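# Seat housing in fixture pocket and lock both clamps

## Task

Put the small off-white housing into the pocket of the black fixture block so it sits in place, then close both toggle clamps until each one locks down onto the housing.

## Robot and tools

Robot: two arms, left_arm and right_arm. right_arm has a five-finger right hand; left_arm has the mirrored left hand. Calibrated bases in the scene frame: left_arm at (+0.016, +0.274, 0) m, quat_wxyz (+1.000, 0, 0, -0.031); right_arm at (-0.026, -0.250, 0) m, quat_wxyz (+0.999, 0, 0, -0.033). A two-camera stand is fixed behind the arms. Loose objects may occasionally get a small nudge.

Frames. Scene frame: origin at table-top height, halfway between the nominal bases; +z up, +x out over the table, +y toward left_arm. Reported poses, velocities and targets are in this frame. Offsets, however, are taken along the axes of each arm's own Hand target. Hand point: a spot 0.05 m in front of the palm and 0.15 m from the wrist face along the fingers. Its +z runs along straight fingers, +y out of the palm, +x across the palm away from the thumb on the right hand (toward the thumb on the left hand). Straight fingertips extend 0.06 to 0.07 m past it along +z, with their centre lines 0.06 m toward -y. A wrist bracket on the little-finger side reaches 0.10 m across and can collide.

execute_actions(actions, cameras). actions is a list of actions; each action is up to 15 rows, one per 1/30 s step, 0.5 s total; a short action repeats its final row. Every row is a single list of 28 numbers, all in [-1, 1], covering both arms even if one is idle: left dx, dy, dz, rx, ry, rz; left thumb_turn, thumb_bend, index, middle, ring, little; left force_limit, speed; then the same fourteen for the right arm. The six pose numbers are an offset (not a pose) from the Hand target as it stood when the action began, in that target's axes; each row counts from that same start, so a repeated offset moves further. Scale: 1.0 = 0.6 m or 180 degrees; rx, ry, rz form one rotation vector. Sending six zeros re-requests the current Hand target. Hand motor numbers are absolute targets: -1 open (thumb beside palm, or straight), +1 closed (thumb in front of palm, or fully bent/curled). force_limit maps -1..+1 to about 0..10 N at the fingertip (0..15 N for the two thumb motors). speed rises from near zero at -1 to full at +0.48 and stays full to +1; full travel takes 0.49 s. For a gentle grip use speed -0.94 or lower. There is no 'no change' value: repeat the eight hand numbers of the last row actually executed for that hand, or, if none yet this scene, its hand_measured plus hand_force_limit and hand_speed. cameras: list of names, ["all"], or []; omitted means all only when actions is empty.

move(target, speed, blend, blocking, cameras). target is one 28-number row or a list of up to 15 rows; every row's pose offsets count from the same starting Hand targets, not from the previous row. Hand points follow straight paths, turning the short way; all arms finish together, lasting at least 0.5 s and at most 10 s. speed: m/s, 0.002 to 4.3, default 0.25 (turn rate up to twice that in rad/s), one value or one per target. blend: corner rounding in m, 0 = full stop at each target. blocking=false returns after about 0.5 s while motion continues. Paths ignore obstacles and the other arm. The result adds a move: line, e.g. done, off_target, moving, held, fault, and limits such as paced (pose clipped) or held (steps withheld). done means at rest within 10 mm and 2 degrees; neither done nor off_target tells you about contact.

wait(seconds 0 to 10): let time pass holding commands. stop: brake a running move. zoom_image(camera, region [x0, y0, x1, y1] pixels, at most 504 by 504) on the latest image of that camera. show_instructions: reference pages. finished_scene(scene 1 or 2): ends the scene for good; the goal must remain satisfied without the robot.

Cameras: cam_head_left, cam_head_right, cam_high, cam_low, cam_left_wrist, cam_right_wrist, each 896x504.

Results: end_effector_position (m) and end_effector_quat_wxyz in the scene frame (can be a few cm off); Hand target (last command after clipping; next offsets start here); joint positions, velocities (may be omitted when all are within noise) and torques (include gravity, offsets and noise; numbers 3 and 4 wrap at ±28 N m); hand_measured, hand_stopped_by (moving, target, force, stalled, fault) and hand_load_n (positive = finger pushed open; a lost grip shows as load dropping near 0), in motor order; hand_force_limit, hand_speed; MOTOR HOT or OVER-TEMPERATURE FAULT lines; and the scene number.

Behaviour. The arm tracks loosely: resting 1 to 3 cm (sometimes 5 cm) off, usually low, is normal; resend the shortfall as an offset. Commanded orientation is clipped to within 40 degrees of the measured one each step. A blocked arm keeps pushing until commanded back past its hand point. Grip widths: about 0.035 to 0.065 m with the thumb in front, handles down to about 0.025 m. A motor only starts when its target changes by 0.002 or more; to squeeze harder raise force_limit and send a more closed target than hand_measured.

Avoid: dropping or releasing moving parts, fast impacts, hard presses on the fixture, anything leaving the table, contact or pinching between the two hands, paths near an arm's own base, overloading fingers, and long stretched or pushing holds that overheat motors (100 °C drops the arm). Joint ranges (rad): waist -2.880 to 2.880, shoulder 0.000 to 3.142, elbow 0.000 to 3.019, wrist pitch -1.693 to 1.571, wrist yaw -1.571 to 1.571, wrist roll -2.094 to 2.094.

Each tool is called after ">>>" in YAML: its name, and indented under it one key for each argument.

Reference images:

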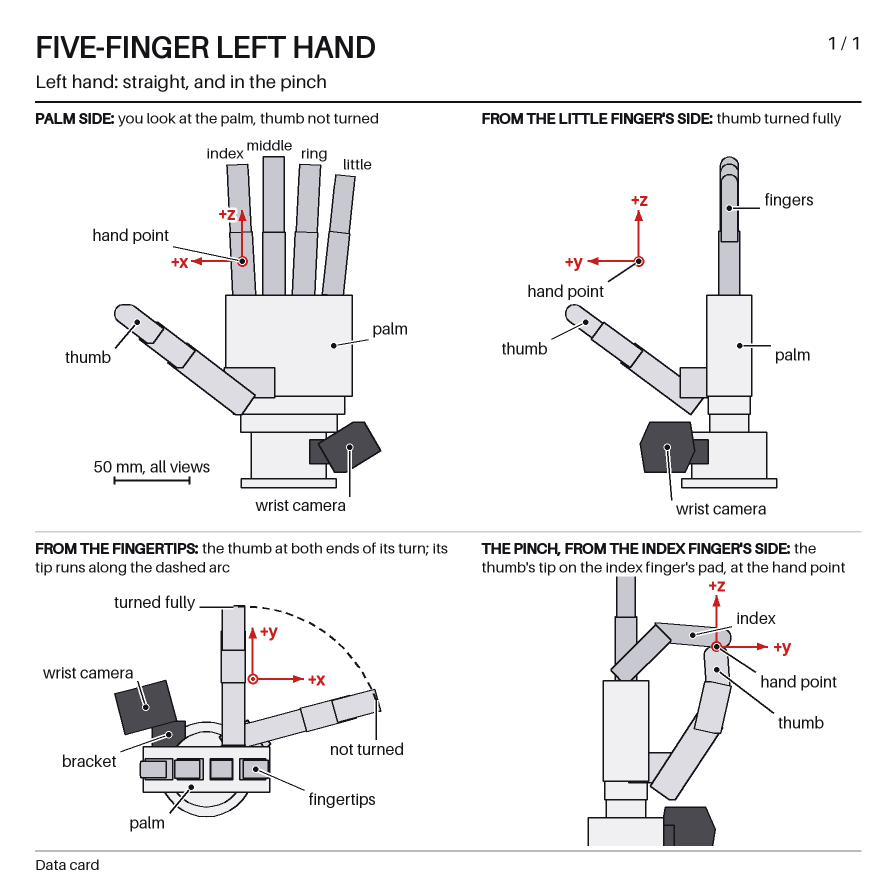

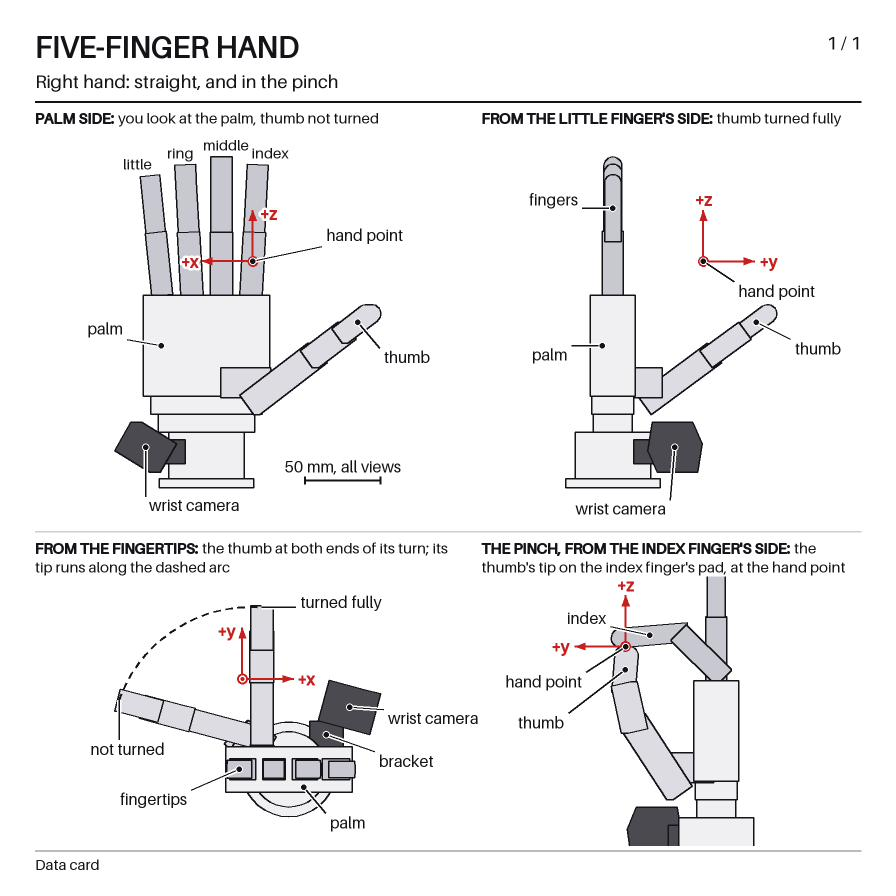

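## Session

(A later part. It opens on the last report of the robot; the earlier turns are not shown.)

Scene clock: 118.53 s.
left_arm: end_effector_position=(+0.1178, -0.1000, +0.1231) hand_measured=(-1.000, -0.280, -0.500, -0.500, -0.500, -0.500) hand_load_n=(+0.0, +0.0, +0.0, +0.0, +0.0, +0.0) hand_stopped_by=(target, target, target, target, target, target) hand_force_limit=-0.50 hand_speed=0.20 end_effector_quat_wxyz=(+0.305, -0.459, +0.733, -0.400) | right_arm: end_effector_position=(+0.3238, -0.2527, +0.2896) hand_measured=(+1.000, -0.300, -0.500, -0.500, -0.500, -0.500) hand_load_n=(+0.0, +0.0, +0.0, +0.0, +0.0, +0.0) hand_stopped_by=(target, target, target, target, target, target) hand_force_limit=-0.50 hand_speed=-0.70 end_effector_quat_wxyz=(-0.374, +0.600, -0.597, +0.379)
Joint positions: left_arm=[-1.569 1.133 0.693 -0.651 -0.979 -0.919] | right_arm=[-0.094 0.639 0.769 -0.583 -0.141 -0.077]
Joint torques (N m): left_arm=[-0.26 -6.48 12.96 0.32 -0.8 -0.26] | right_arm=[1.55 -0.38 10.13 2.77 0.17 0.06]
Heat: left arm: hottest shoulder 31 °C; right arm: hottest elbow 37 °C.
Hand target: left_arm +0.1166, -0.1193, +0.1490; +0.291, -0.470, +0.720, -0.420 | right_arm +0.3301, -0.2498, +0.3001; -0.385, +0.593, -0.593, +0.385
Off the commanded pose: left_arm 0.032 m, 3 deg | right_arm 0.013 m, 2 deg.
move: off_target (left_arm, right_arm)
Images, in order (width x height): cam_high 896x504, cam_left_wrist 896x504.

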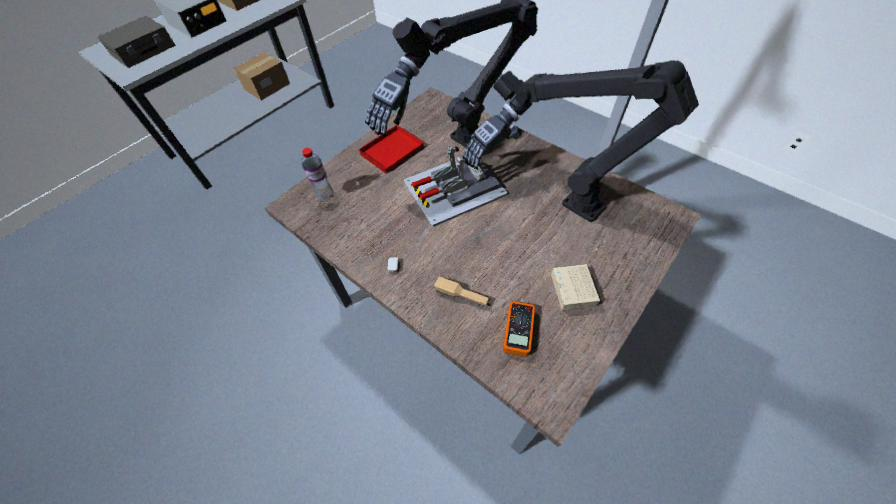

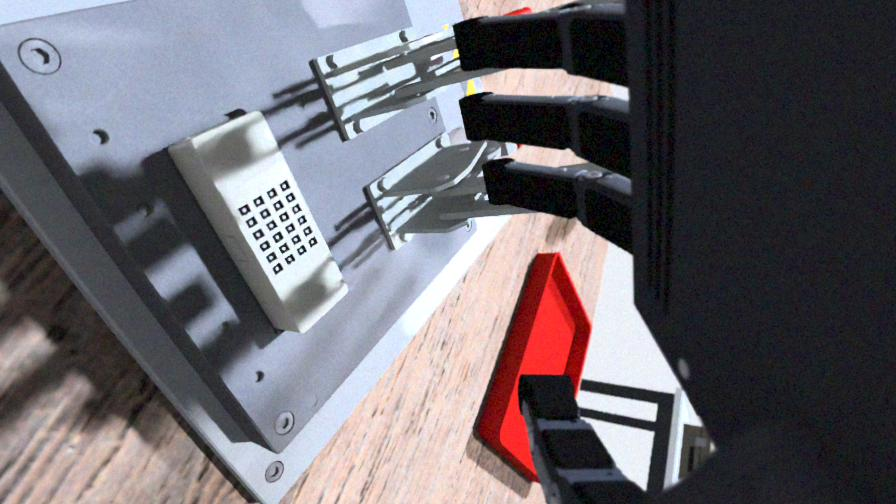

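>>> move:
  target:
    - [-0.0032,-0.1171,-0.0638,0,0,0,-1,-0.28,-0.5,-0.5,-0.5,-0.5,-0.5,0.2,0,0,0,0,0,0,-1,-1,-1,-1,-1,-1,-0.5,0]
    - [-0.3945,-0.163,-0.2077,0,0,0,-1,-0.28,-0.5,-0.5,-0.5,-0.5,-0.5,0.2,0.0117,0.1407,-0.2748,-0.345,0.0623,-0.0303,-1,-1,-1,-1,-1,-1,-0.5,0]
  cameras: ["cam_right_wrist", "cam_high", "cam_head_left", "cam_head_right"]
  speed: 0.25

>>> zoom_image:
  camera: "cam_right_wrist"
  region: [200, 60, 640, 500]

Scene clock: 125.20 s.
left_arm: end_effector_position=(+0.1482, +0.1160, +0.2954) hand_measured=(-1.000, -0.280, -0.500, -0.500, -0.500, -0.500) hand_load_n=(-0.5, +0.0, +0.0, +0.0, +0.0, +0.0) hand_stopped_by=(target, target, target, target, target, target) hand_force_limit=-0.50 hand_speed=0.20 end_effector_quat_wxyz=(+0.291, -0.468, +0.724, -0.416) | right_arm: end_effector_position=(+0.1384, -0.2590, +0.2693) hand_measured=(-1.000, -1.000, -1.000, -1.000, -1.000, -1.000) hand_load_n=(+0.0, +0.0, +0.0, +0.0, +0.0, +0.0) hand_stopped_by=(target, target, target, target, target, target) hand_force_limit=-0.50 hand_speed=0.00 end_effector_quat_wxyz=(+0.036, +0.702, -0.705, +0.096)
Joint positions: left_arm=[-1.342 0.347 0.819 -1.284 -0.839 -0.628] | right_arm=[0.052 0.866 1.08 -1.696 0.186 -0.018]
Joint torques (N m): left_arm=[1.03 2.67 9.43 0.84 -0.29 -0.02] | right_arm=[1.26 -2.32 11.73 0.14 0.22 0.02]
Heat: left arm: hottest shoulder 31 °C; right arm: hottest elbow 38 °C.
Hand target: left_arm +0.1495, +0.1198, +0.3004; +0.291, -0.470, +0.720, -0.420 | right_arm +0.1451, -0.2569, +0.2901; +0.050, +0.694, -0.712, +0.095
Off the commanded pose: left_arm 0.006 m, 1 deg | right_arm 0.022 m, 2 deg.
joint sent to its limit (right arm) — joint 4 (wrist pitch), lower limit. The joint targets are off in orientation, not in position.
move: off_target (right_arm)
Images, in order (width x height): cam_head_left 896x504, cam_head_right 896x504, cam_high 896x504, cam_right_wrist 896x504.

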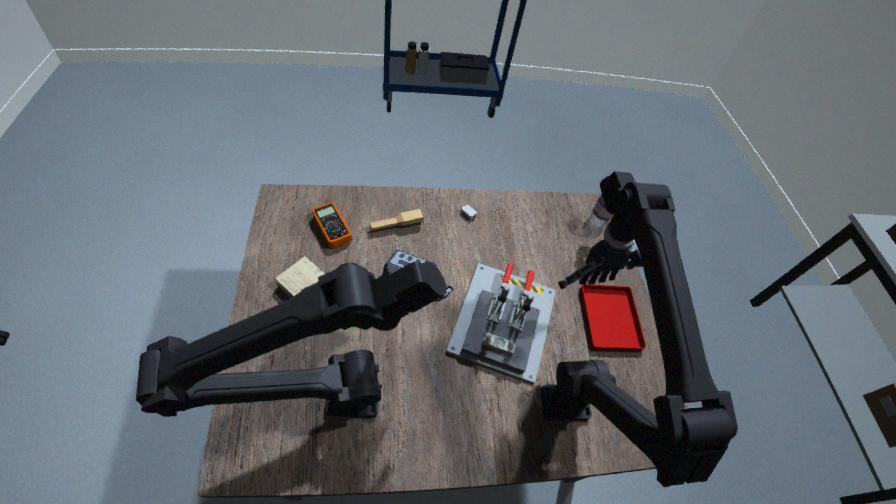

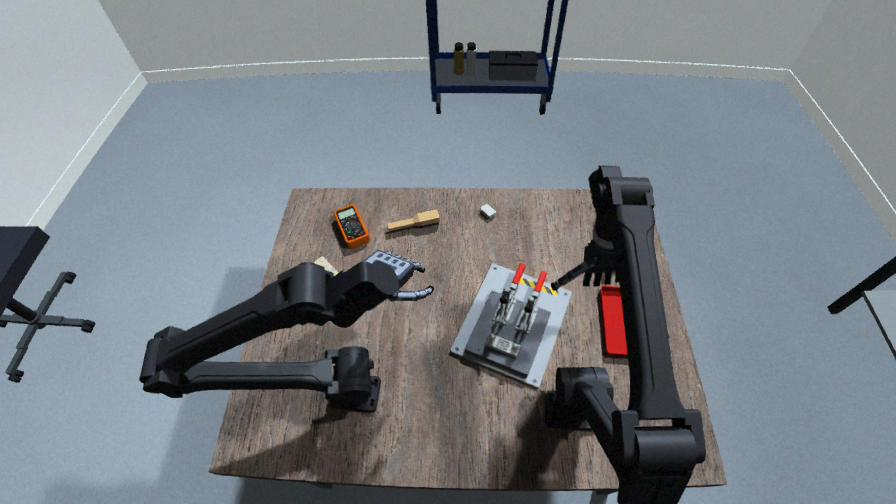

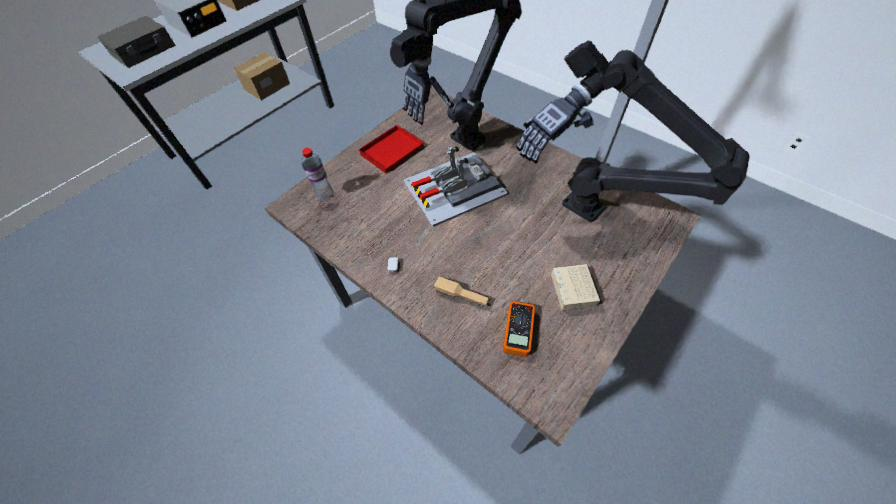

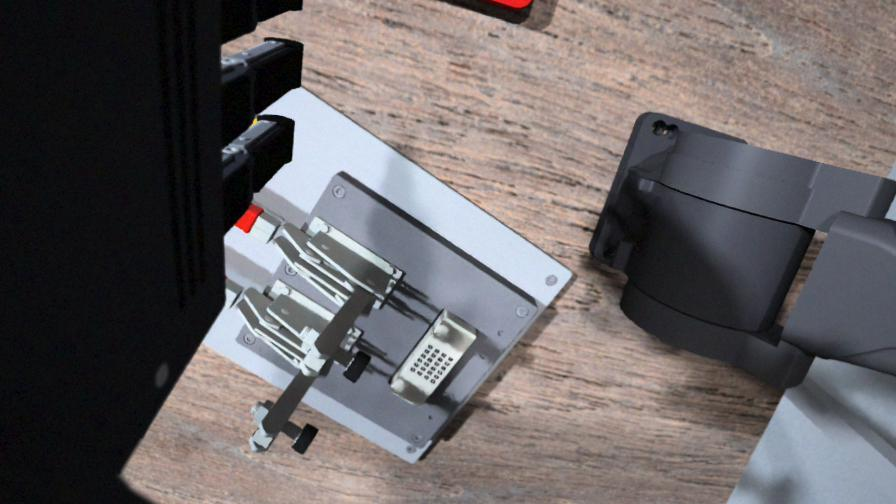

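Scaled by 1.145 from the camera's 896x504 image, which has a finer 1280x720 frame.

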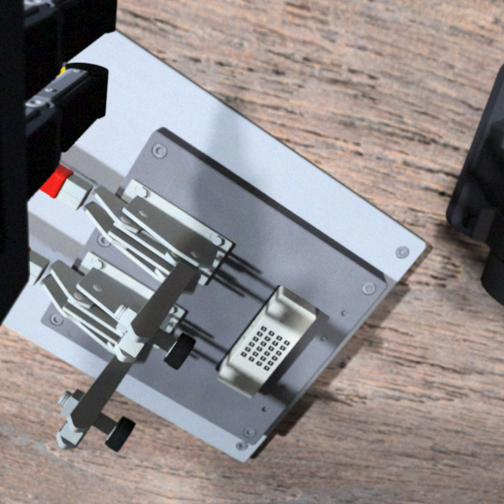

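>>> zoom_image:
  camera: "cam_right_wrist"
  region: [370, 290, 500, 420]

>>> zoom_image:
  camera: "cam_high"
  region: [440, 140, 520, 220]

>>> zoom_image:
  camera: "cam_head_left"
  region: [450, 250, 570, 390]

Scaled by 3.877 from the camera's 896x504 image, which has a finer 1280x720 frame.

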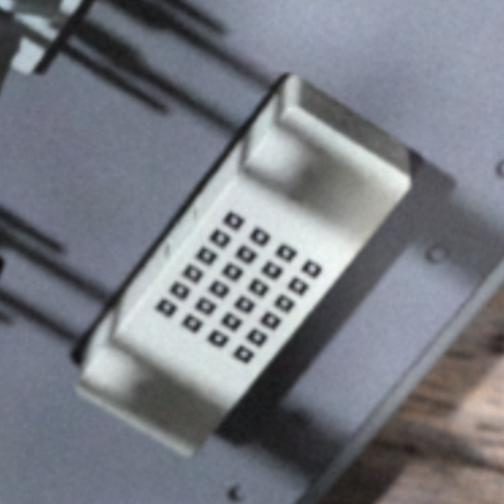

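Scaled by 6.300 from the camera's 896x504 image, which has a finer 1280x720 frame.

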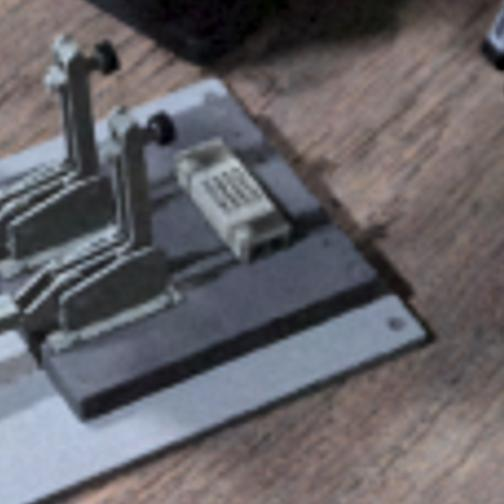

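Scaled by 3.600 from the camera's 896x504 image, which has a finer 1280x720 frame.

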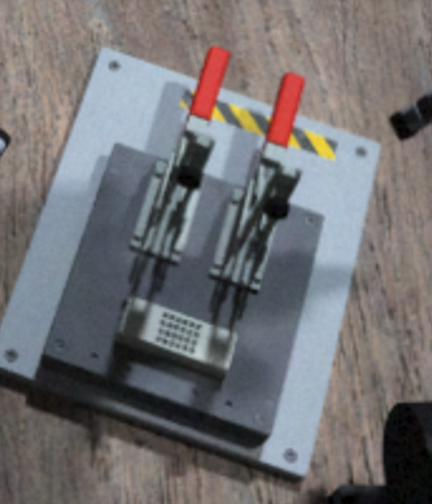

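>>> zoom_image:
  camera: "cam_high"
  region: [400, 135, 480, 215]

>>> execute_actions:
  actions: []

>>> zoom_image:
  camera: "cam_low"
  region: [425, 220, 535, 290]

Scaled by 6.300 from the camera's 896x504 image, which has a finer 1280x720 frame.

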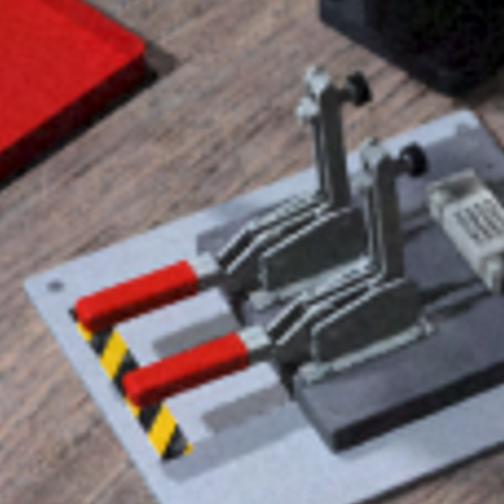

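Scene clock: 127.03 s.
left_arm: end_effector_position=(+0.1482, +0.1160, +0.2954) hand_measured=(-1.000, -0.280, -0.500, -0.500, -0.500, -0.500) hand_load_n=(+0.0, +0.0, +0.0, +0.0, +0.0, +0.0) hand_stopped_by=(target, target, target, target, target, target) hand_force_limit=-0.50 hand_speed=0.20 end_effector_quat_wxyz=(+0.291, -0.467, +0.724, -0.416) | right_arm: end_effector_position=(+0.1384, -0.2590, +0.2693) hand_measured=(-1.000, -1.000, -1.000, -1.000, -1.000, -1.000) hand_load_n=(+0.0, +0.0, +0.0, +0.0, +0.0, +0.0) hand_stopped_by=(target, target, target, target, target, target) hand_force_limit=-0.50 hand_speed=0.00 end_effector_quat_wxyz=(+0.036, +0.702, -0.705, +0.096)
Joint positions: left_arm=[-1.342 0.347 0.819 -1.284 -0.839 -0.627] | right_arm=[0.052 0.866 1.08 -1.696 0.186 -0.018]
Joint velocities: within noise
Joint torques (N m): left_arm=[1.03 2.43 9.37 0.76 -0.29 -0.02] | right_arm=[1.03 -2.37 11.71 0.12 0.22 0.01]
Heat: left arm: hottest shoulder 31 °C; right arm: hottest elbow 38 °C.
Hand target: left_arm +0.1495, +0.1198, +0.3004; +0.291, -0.470, +0.720, -0.420 | right_arm +0.1451, -0.2569, +0.2901; +0.050, +0.694, -0.712, +0.095
Off the commanded pose: left_arm 0.006 m, 1 deg | right_arm 0.022 m, 2 deg.

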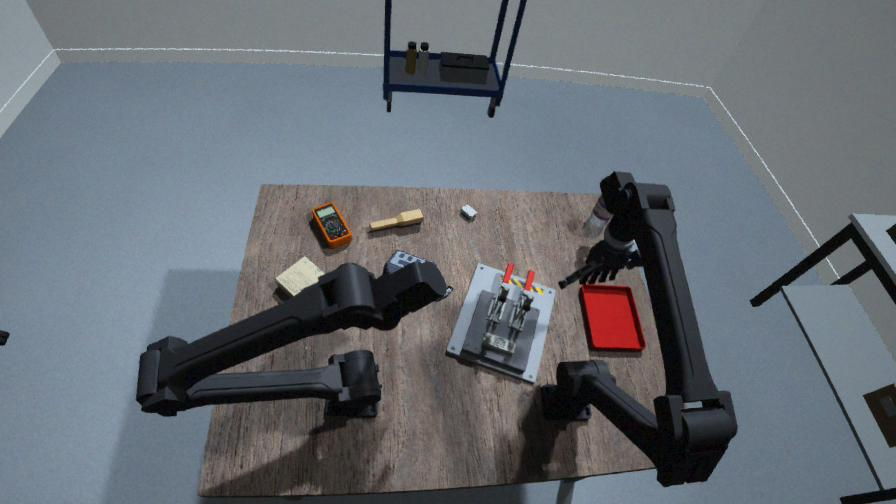

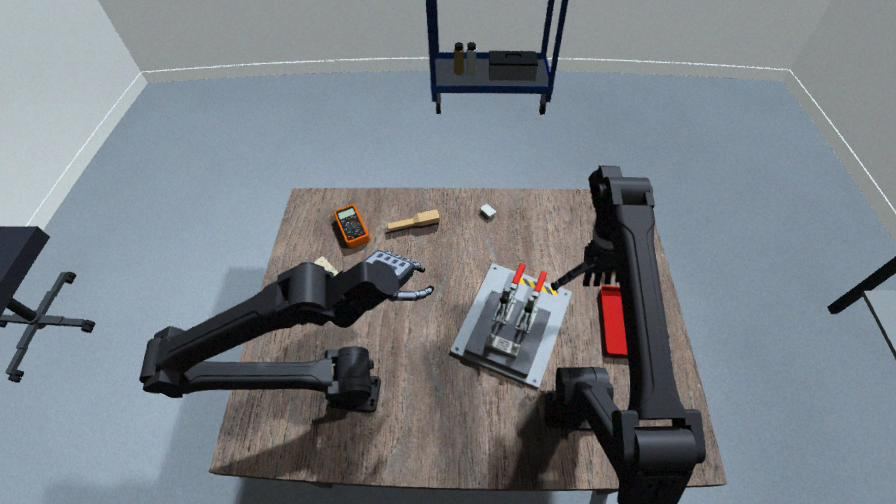

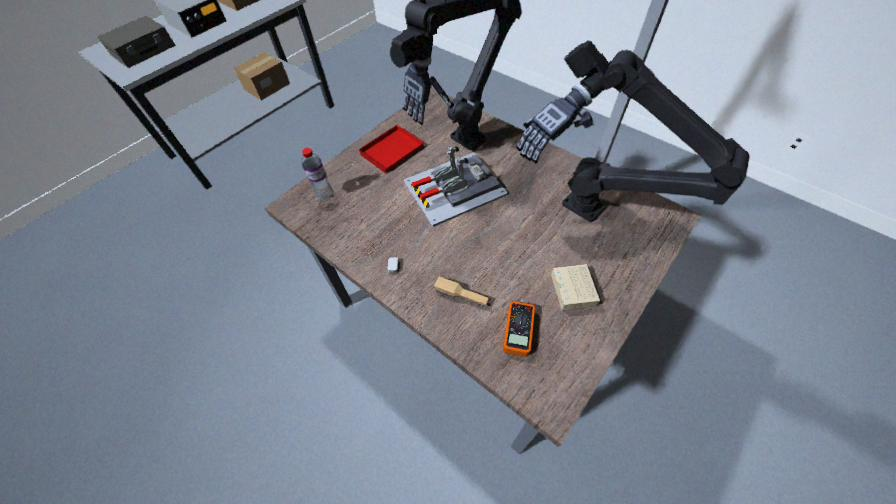

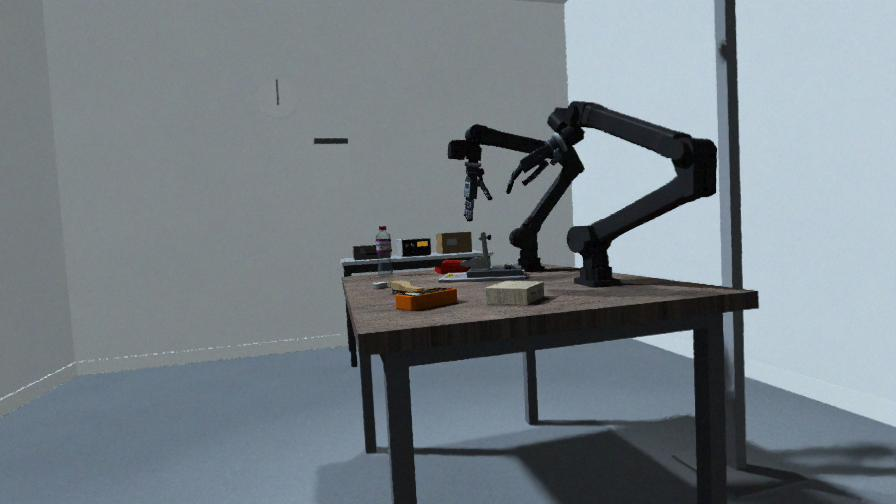

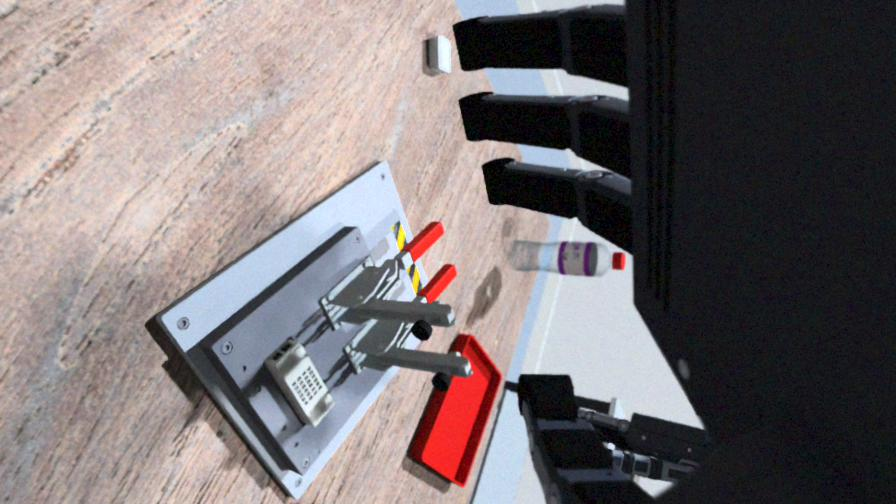

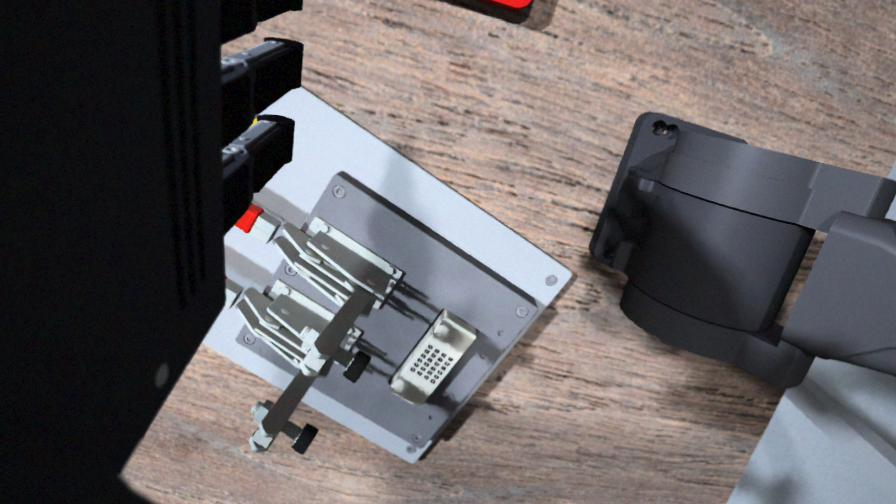

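Scaled by 4.582 from the camera's 896x504 image, which has a finer 1280x720 frame.

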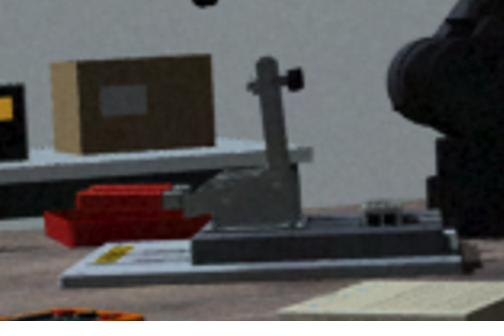

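>>> zoom_image:
  camera: "cam_low"
  region: [490, 255, 540, 285]

>>> zoom_image:
  camera: "cam_left_wrist"
  region: [230, 310, 370, 450]

>>> zoom_image:
  camera: "cam_left_wrist"
  region: [300, 200, 500, 400]

Scaled by 10.080 from the camera's 896x504 image, which has a finer 1280x720 frame.

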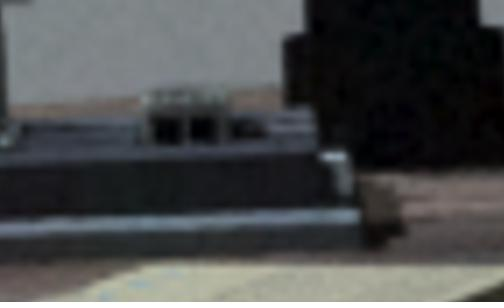

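Scaled by 3.600 from the camera's 896x504 image, which has a finer 1280x720 frame.

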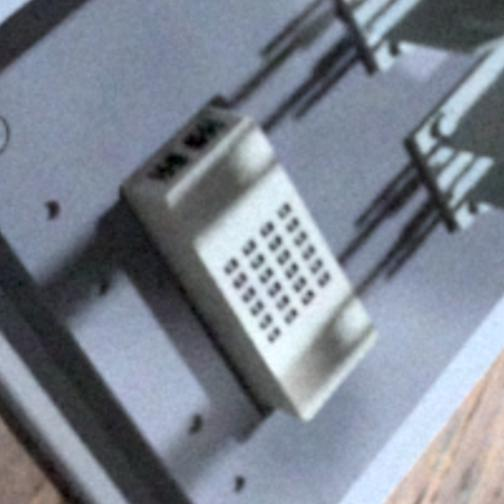

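Scaled by 2.520 from the camera's 896x504 image, which has a finer 1280x720 frame.

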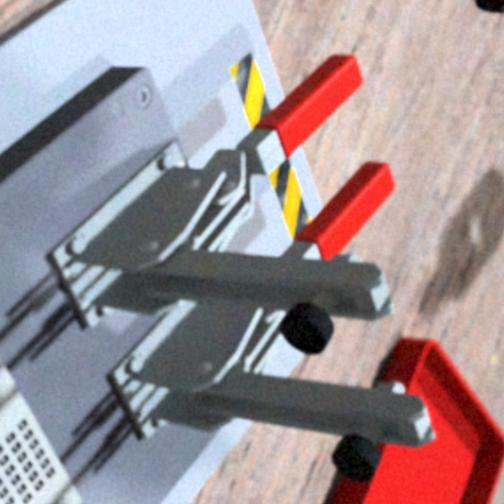

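>>> move:
  target:
    - [-0.0667,-0.115,0.2145,0,0,0,-1,-0.28,-0.5,-0.5,-0.5,-0.5,-0.5,0.2,0,0,0,0,0,0,-1,-1,-1,-1,-1,-1,-0.5,0]
    - [-0.3738,-0.0465,0.1042,0,0,0,-1,-0.28,-0.5,-0.5,-0.5,-0.5,-0.5,0.2,-0.2817,-0.0485,-0.004,-0.031,-0.0613,0.0984,-1,-1,-1,-1,-1,-1,-0.5,0]
  cameras: ["all"]
  speed: 0.25
  blend: 0.03

>>> zoom_image:
  camera: "cam_low"
  region: [425, 180, 535, 290]

>>> zoom_image:
  camera: "cam_high"
  region: [380, 80, 520, 220]

Scene clock: 132.63 s.
left_arm: end_effector_position=(+0.2928, +0.2914, +0.2742) hand_measured=(-1.000, -0.280, -0.500, -0.500, -0.500, -0.500) hand_load_n=(+0.0, +0.0, +0.0, -0.5, +0.0, +0.0) hand_stopped_by=(target, target, target, target, target, target) hand_force_limit=-0.50 hand_speed=0.20 end_effector_quat_wxyz=(+0.269, -0.481, +0.721, -0.421) | right_arm: end_effector_position=(+0.1611, -0.1017, +0.2395) hand_measured=(-1.000, -1.000, -1.000, -1.000, -1.000, -1.000) hand_load_n=(+0.0, +0.0, +0.0, +0.0, +0.0, +0.0) hand_stopped_by=(target, target, target, target, target, target) hand_force_limit=-0.50 hand_speed=0.00 end_effector_quat_wxyz=(-0.033, -0.581, +0.813, +0.010)
Joint positions: left_arm=[0.625 0.658 0.817 -0.962 0.801 0.619] | right_arm=[0.465 1.046 1.08 -1.672 -0.004 0.729]
Joint torques (N m): left_arm=[1.14 0.38 14.58 0.5 0.71 0] | right_arm=[1.55 -3.6 12.51 0.68 0.2 0.05]
Heat: left arm: hottest elbow 31 °C; right arm: hottest elbow 39 °C.
Hand target: left_arm +0.2996, +0.2998, +0.3003; +0.291, -0.470, +0.720, -0.420 | right_arm +0.1794, -0.0916, +0.2600; +0.000, -0.579, +0.815, +0.000
Off the commanded pose: left_arm 0.028 m, 3 deg | right_arm 0.029 m, 4 deg.
move: off_target (left_arm, right_arm)

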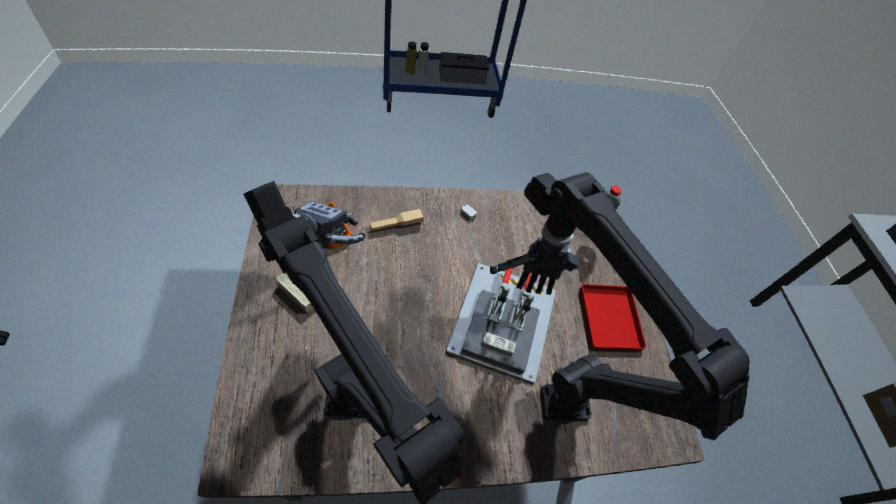

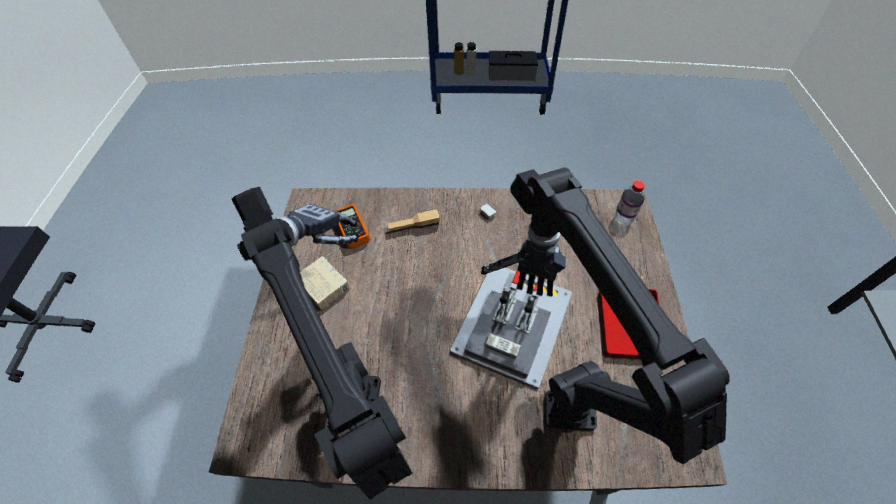

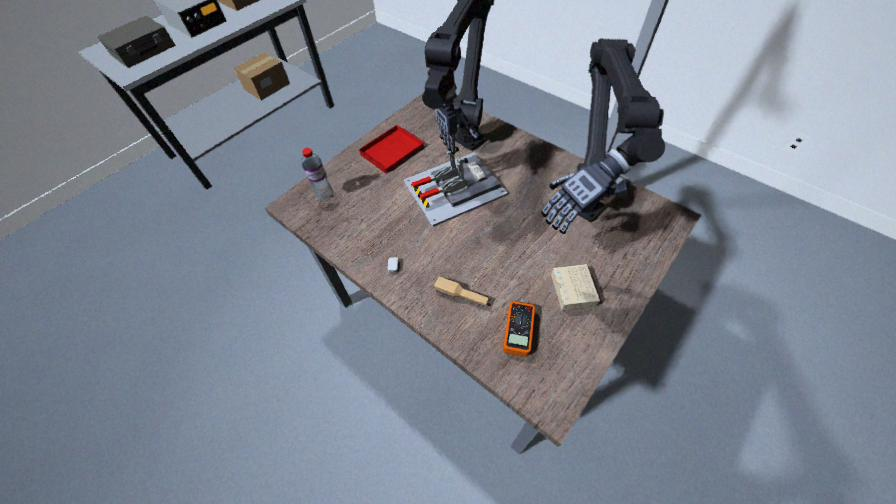

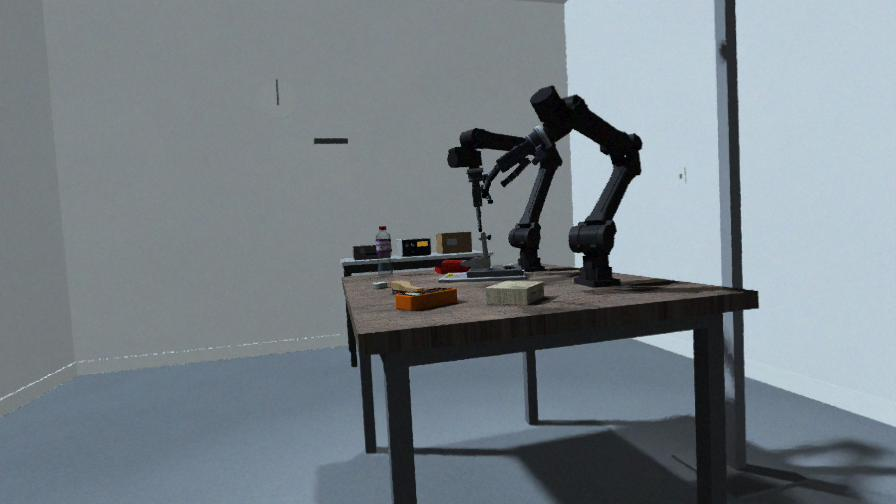

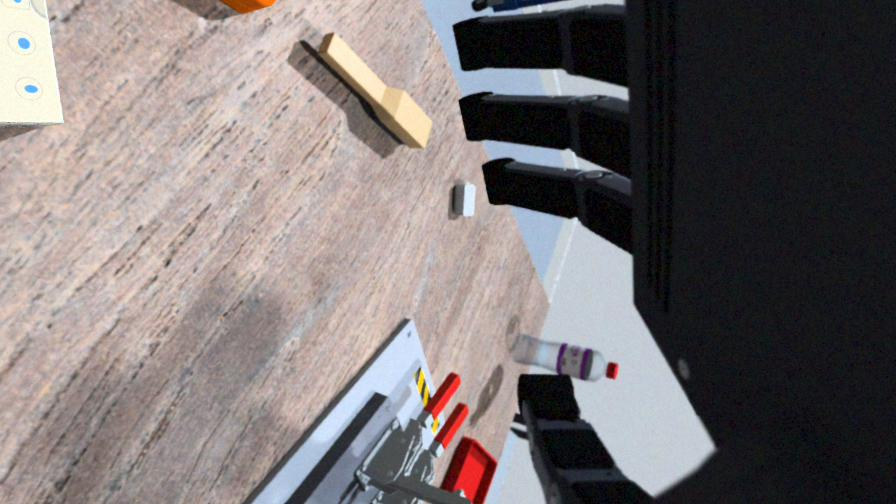

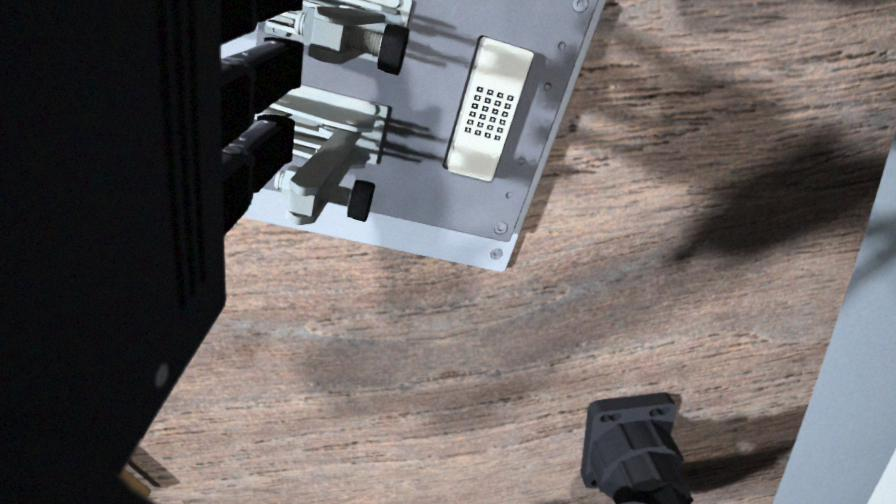

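Scaled by 4.582 from the camera's 896x504 image, which has a finer 1280x720 frame.

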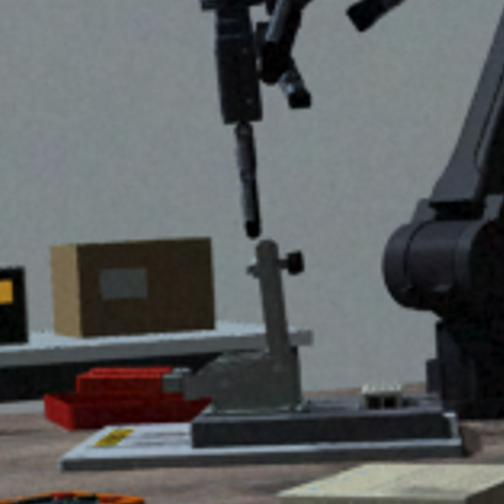

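Scaled by 3.600 from the camera's 896x504 image, which has a finer 1280x720 frame.

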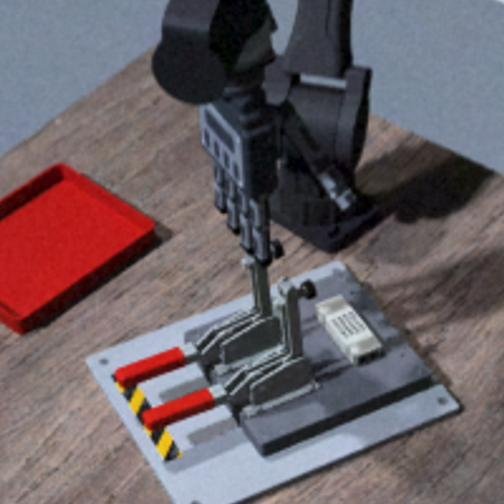

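>>> move:
  target: [0,0,0,0,0,0,-1,-0.28,-0.5,-0.5,-0.5,-0.5,-0.5,0.2,-0.0517,-0.0233,0,0,0,0,-1,-1,-1,-1,-1,-1,-0.5,0]
  cameras: ["cam_low", "cam_high", "cam_right_wrist"]
  speed: 0.1

>>> zoom_image:
  camera: "cam_low"
  region: [425, 180, 535, 290]

>>> zoom_image:
  camera: "cam_high"
  region: [380, 80, 520, 220]

Scene clock: 135.23 s.
left_arm: end_effector_position=(+0.2928, +0.2915, +0.2742) hand_measured=(-1.000, -0.280, -0.500, -0.500, -0.500, -0.500) hand_load_n=(-0.5, +0.0, +0.0, +0.0, +0.0, +0.0) hand_stopped_by=(target, target, target, target, target, target) hand_force_limit=-0.50 hand_speed=0.20 end_effector_quat_wxyz=(+0.269, -0.481, +0.721, -0.421) | right_arm: end_effector_position=(+0.1842, -0.0784, +0.2381) hand_measured=(-1.000, -1.000, -1.000, -1.000, -1.000, -1.000) hand_load_n=(+0.0, +0.0, +0.0, +0.0, +0.0, +0.0) hand_stopped_by=(target, target, target, target, target, target) hand_force_limit=-0.50 hand_speed=0.00 end_effector_quat_wxyz=(-0.035, -0.581, +0.813, +0.009)
Joint positions: left_arm=[0.626 0.658 0.817 -0.962 0.801 0.62] | right_arm=[0.508 1.132 1.136 -1.647 -0.004 0.772]
Joint torques (N m): left_arm=[1.03 0.15 14.48 0.54 0.72 0] | right_arm=[1.55 -5.07 12.66 0.59 0.19 0.06]
Heat: left arm: hottest elbow 31 °C; right arm: hottest elbow 40 °C.
Hand target: left_arm +0.2996, +0.2998, +0.3003; +0.291, -0.470, +0.720, -0.420 | right_arm +0.2028, -0.0669, +0.2600; +0.000, -0.579, +0.815, +0.000
Off the commanded pose: left_arm 0.028 m, 3 deg | right_arm 0.031 m, 4 deg.
move: off_target (left_arm, right_arm)
Images, in order (width x height): cam_high 896x504, cam_low 896x504, cam_right_wrist 896x504.

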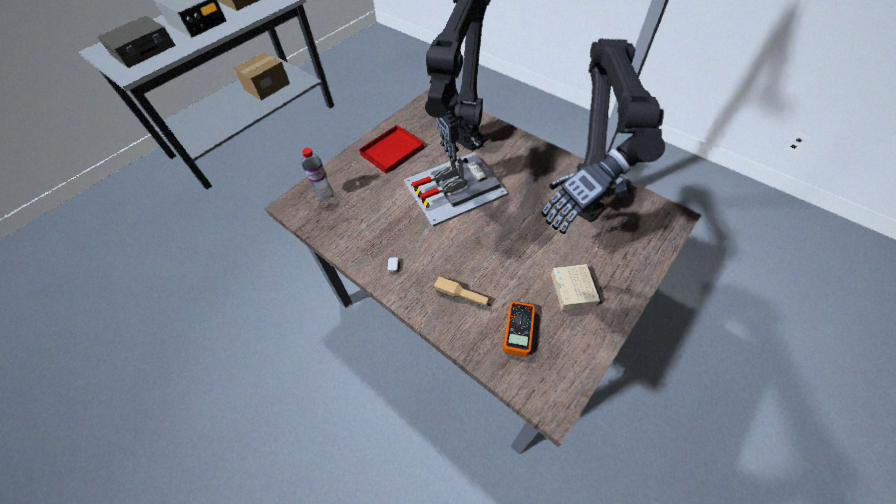

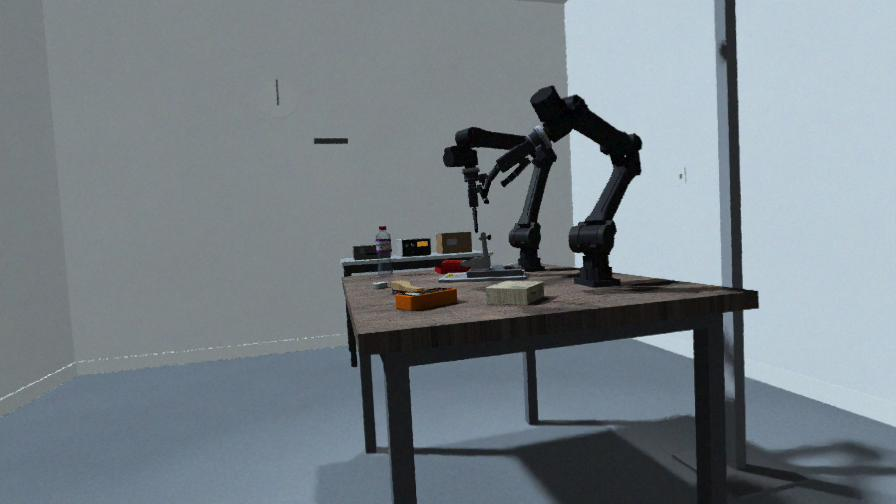

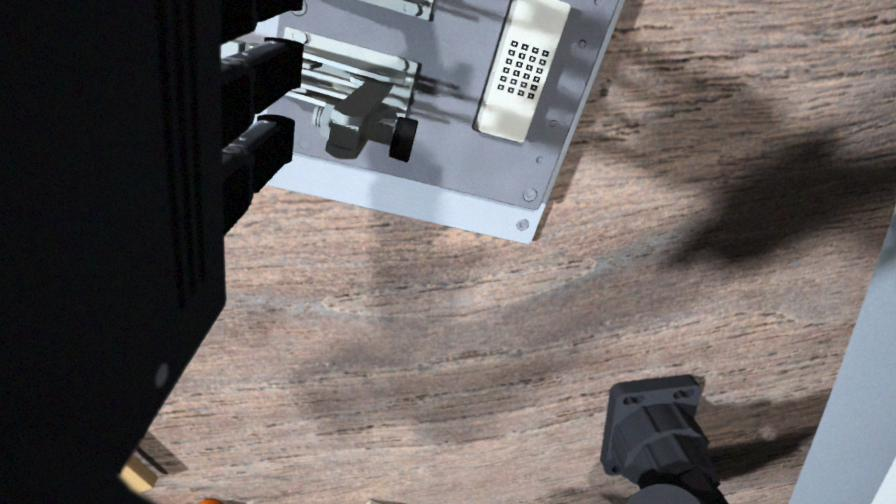

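Scaled by 4.582 from the camera's 896x504 image, which has a finer 1280x720 frame.

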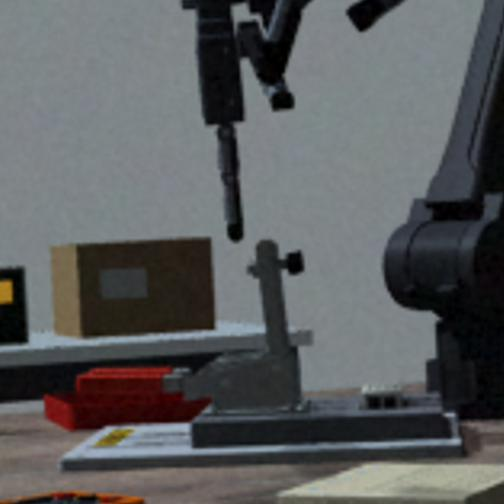

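Scaled by 3.600 from the camera's 896x504 image, which has a finer 1280x720 frame.

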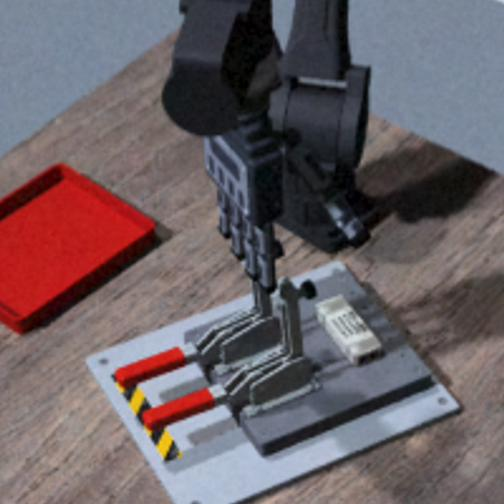

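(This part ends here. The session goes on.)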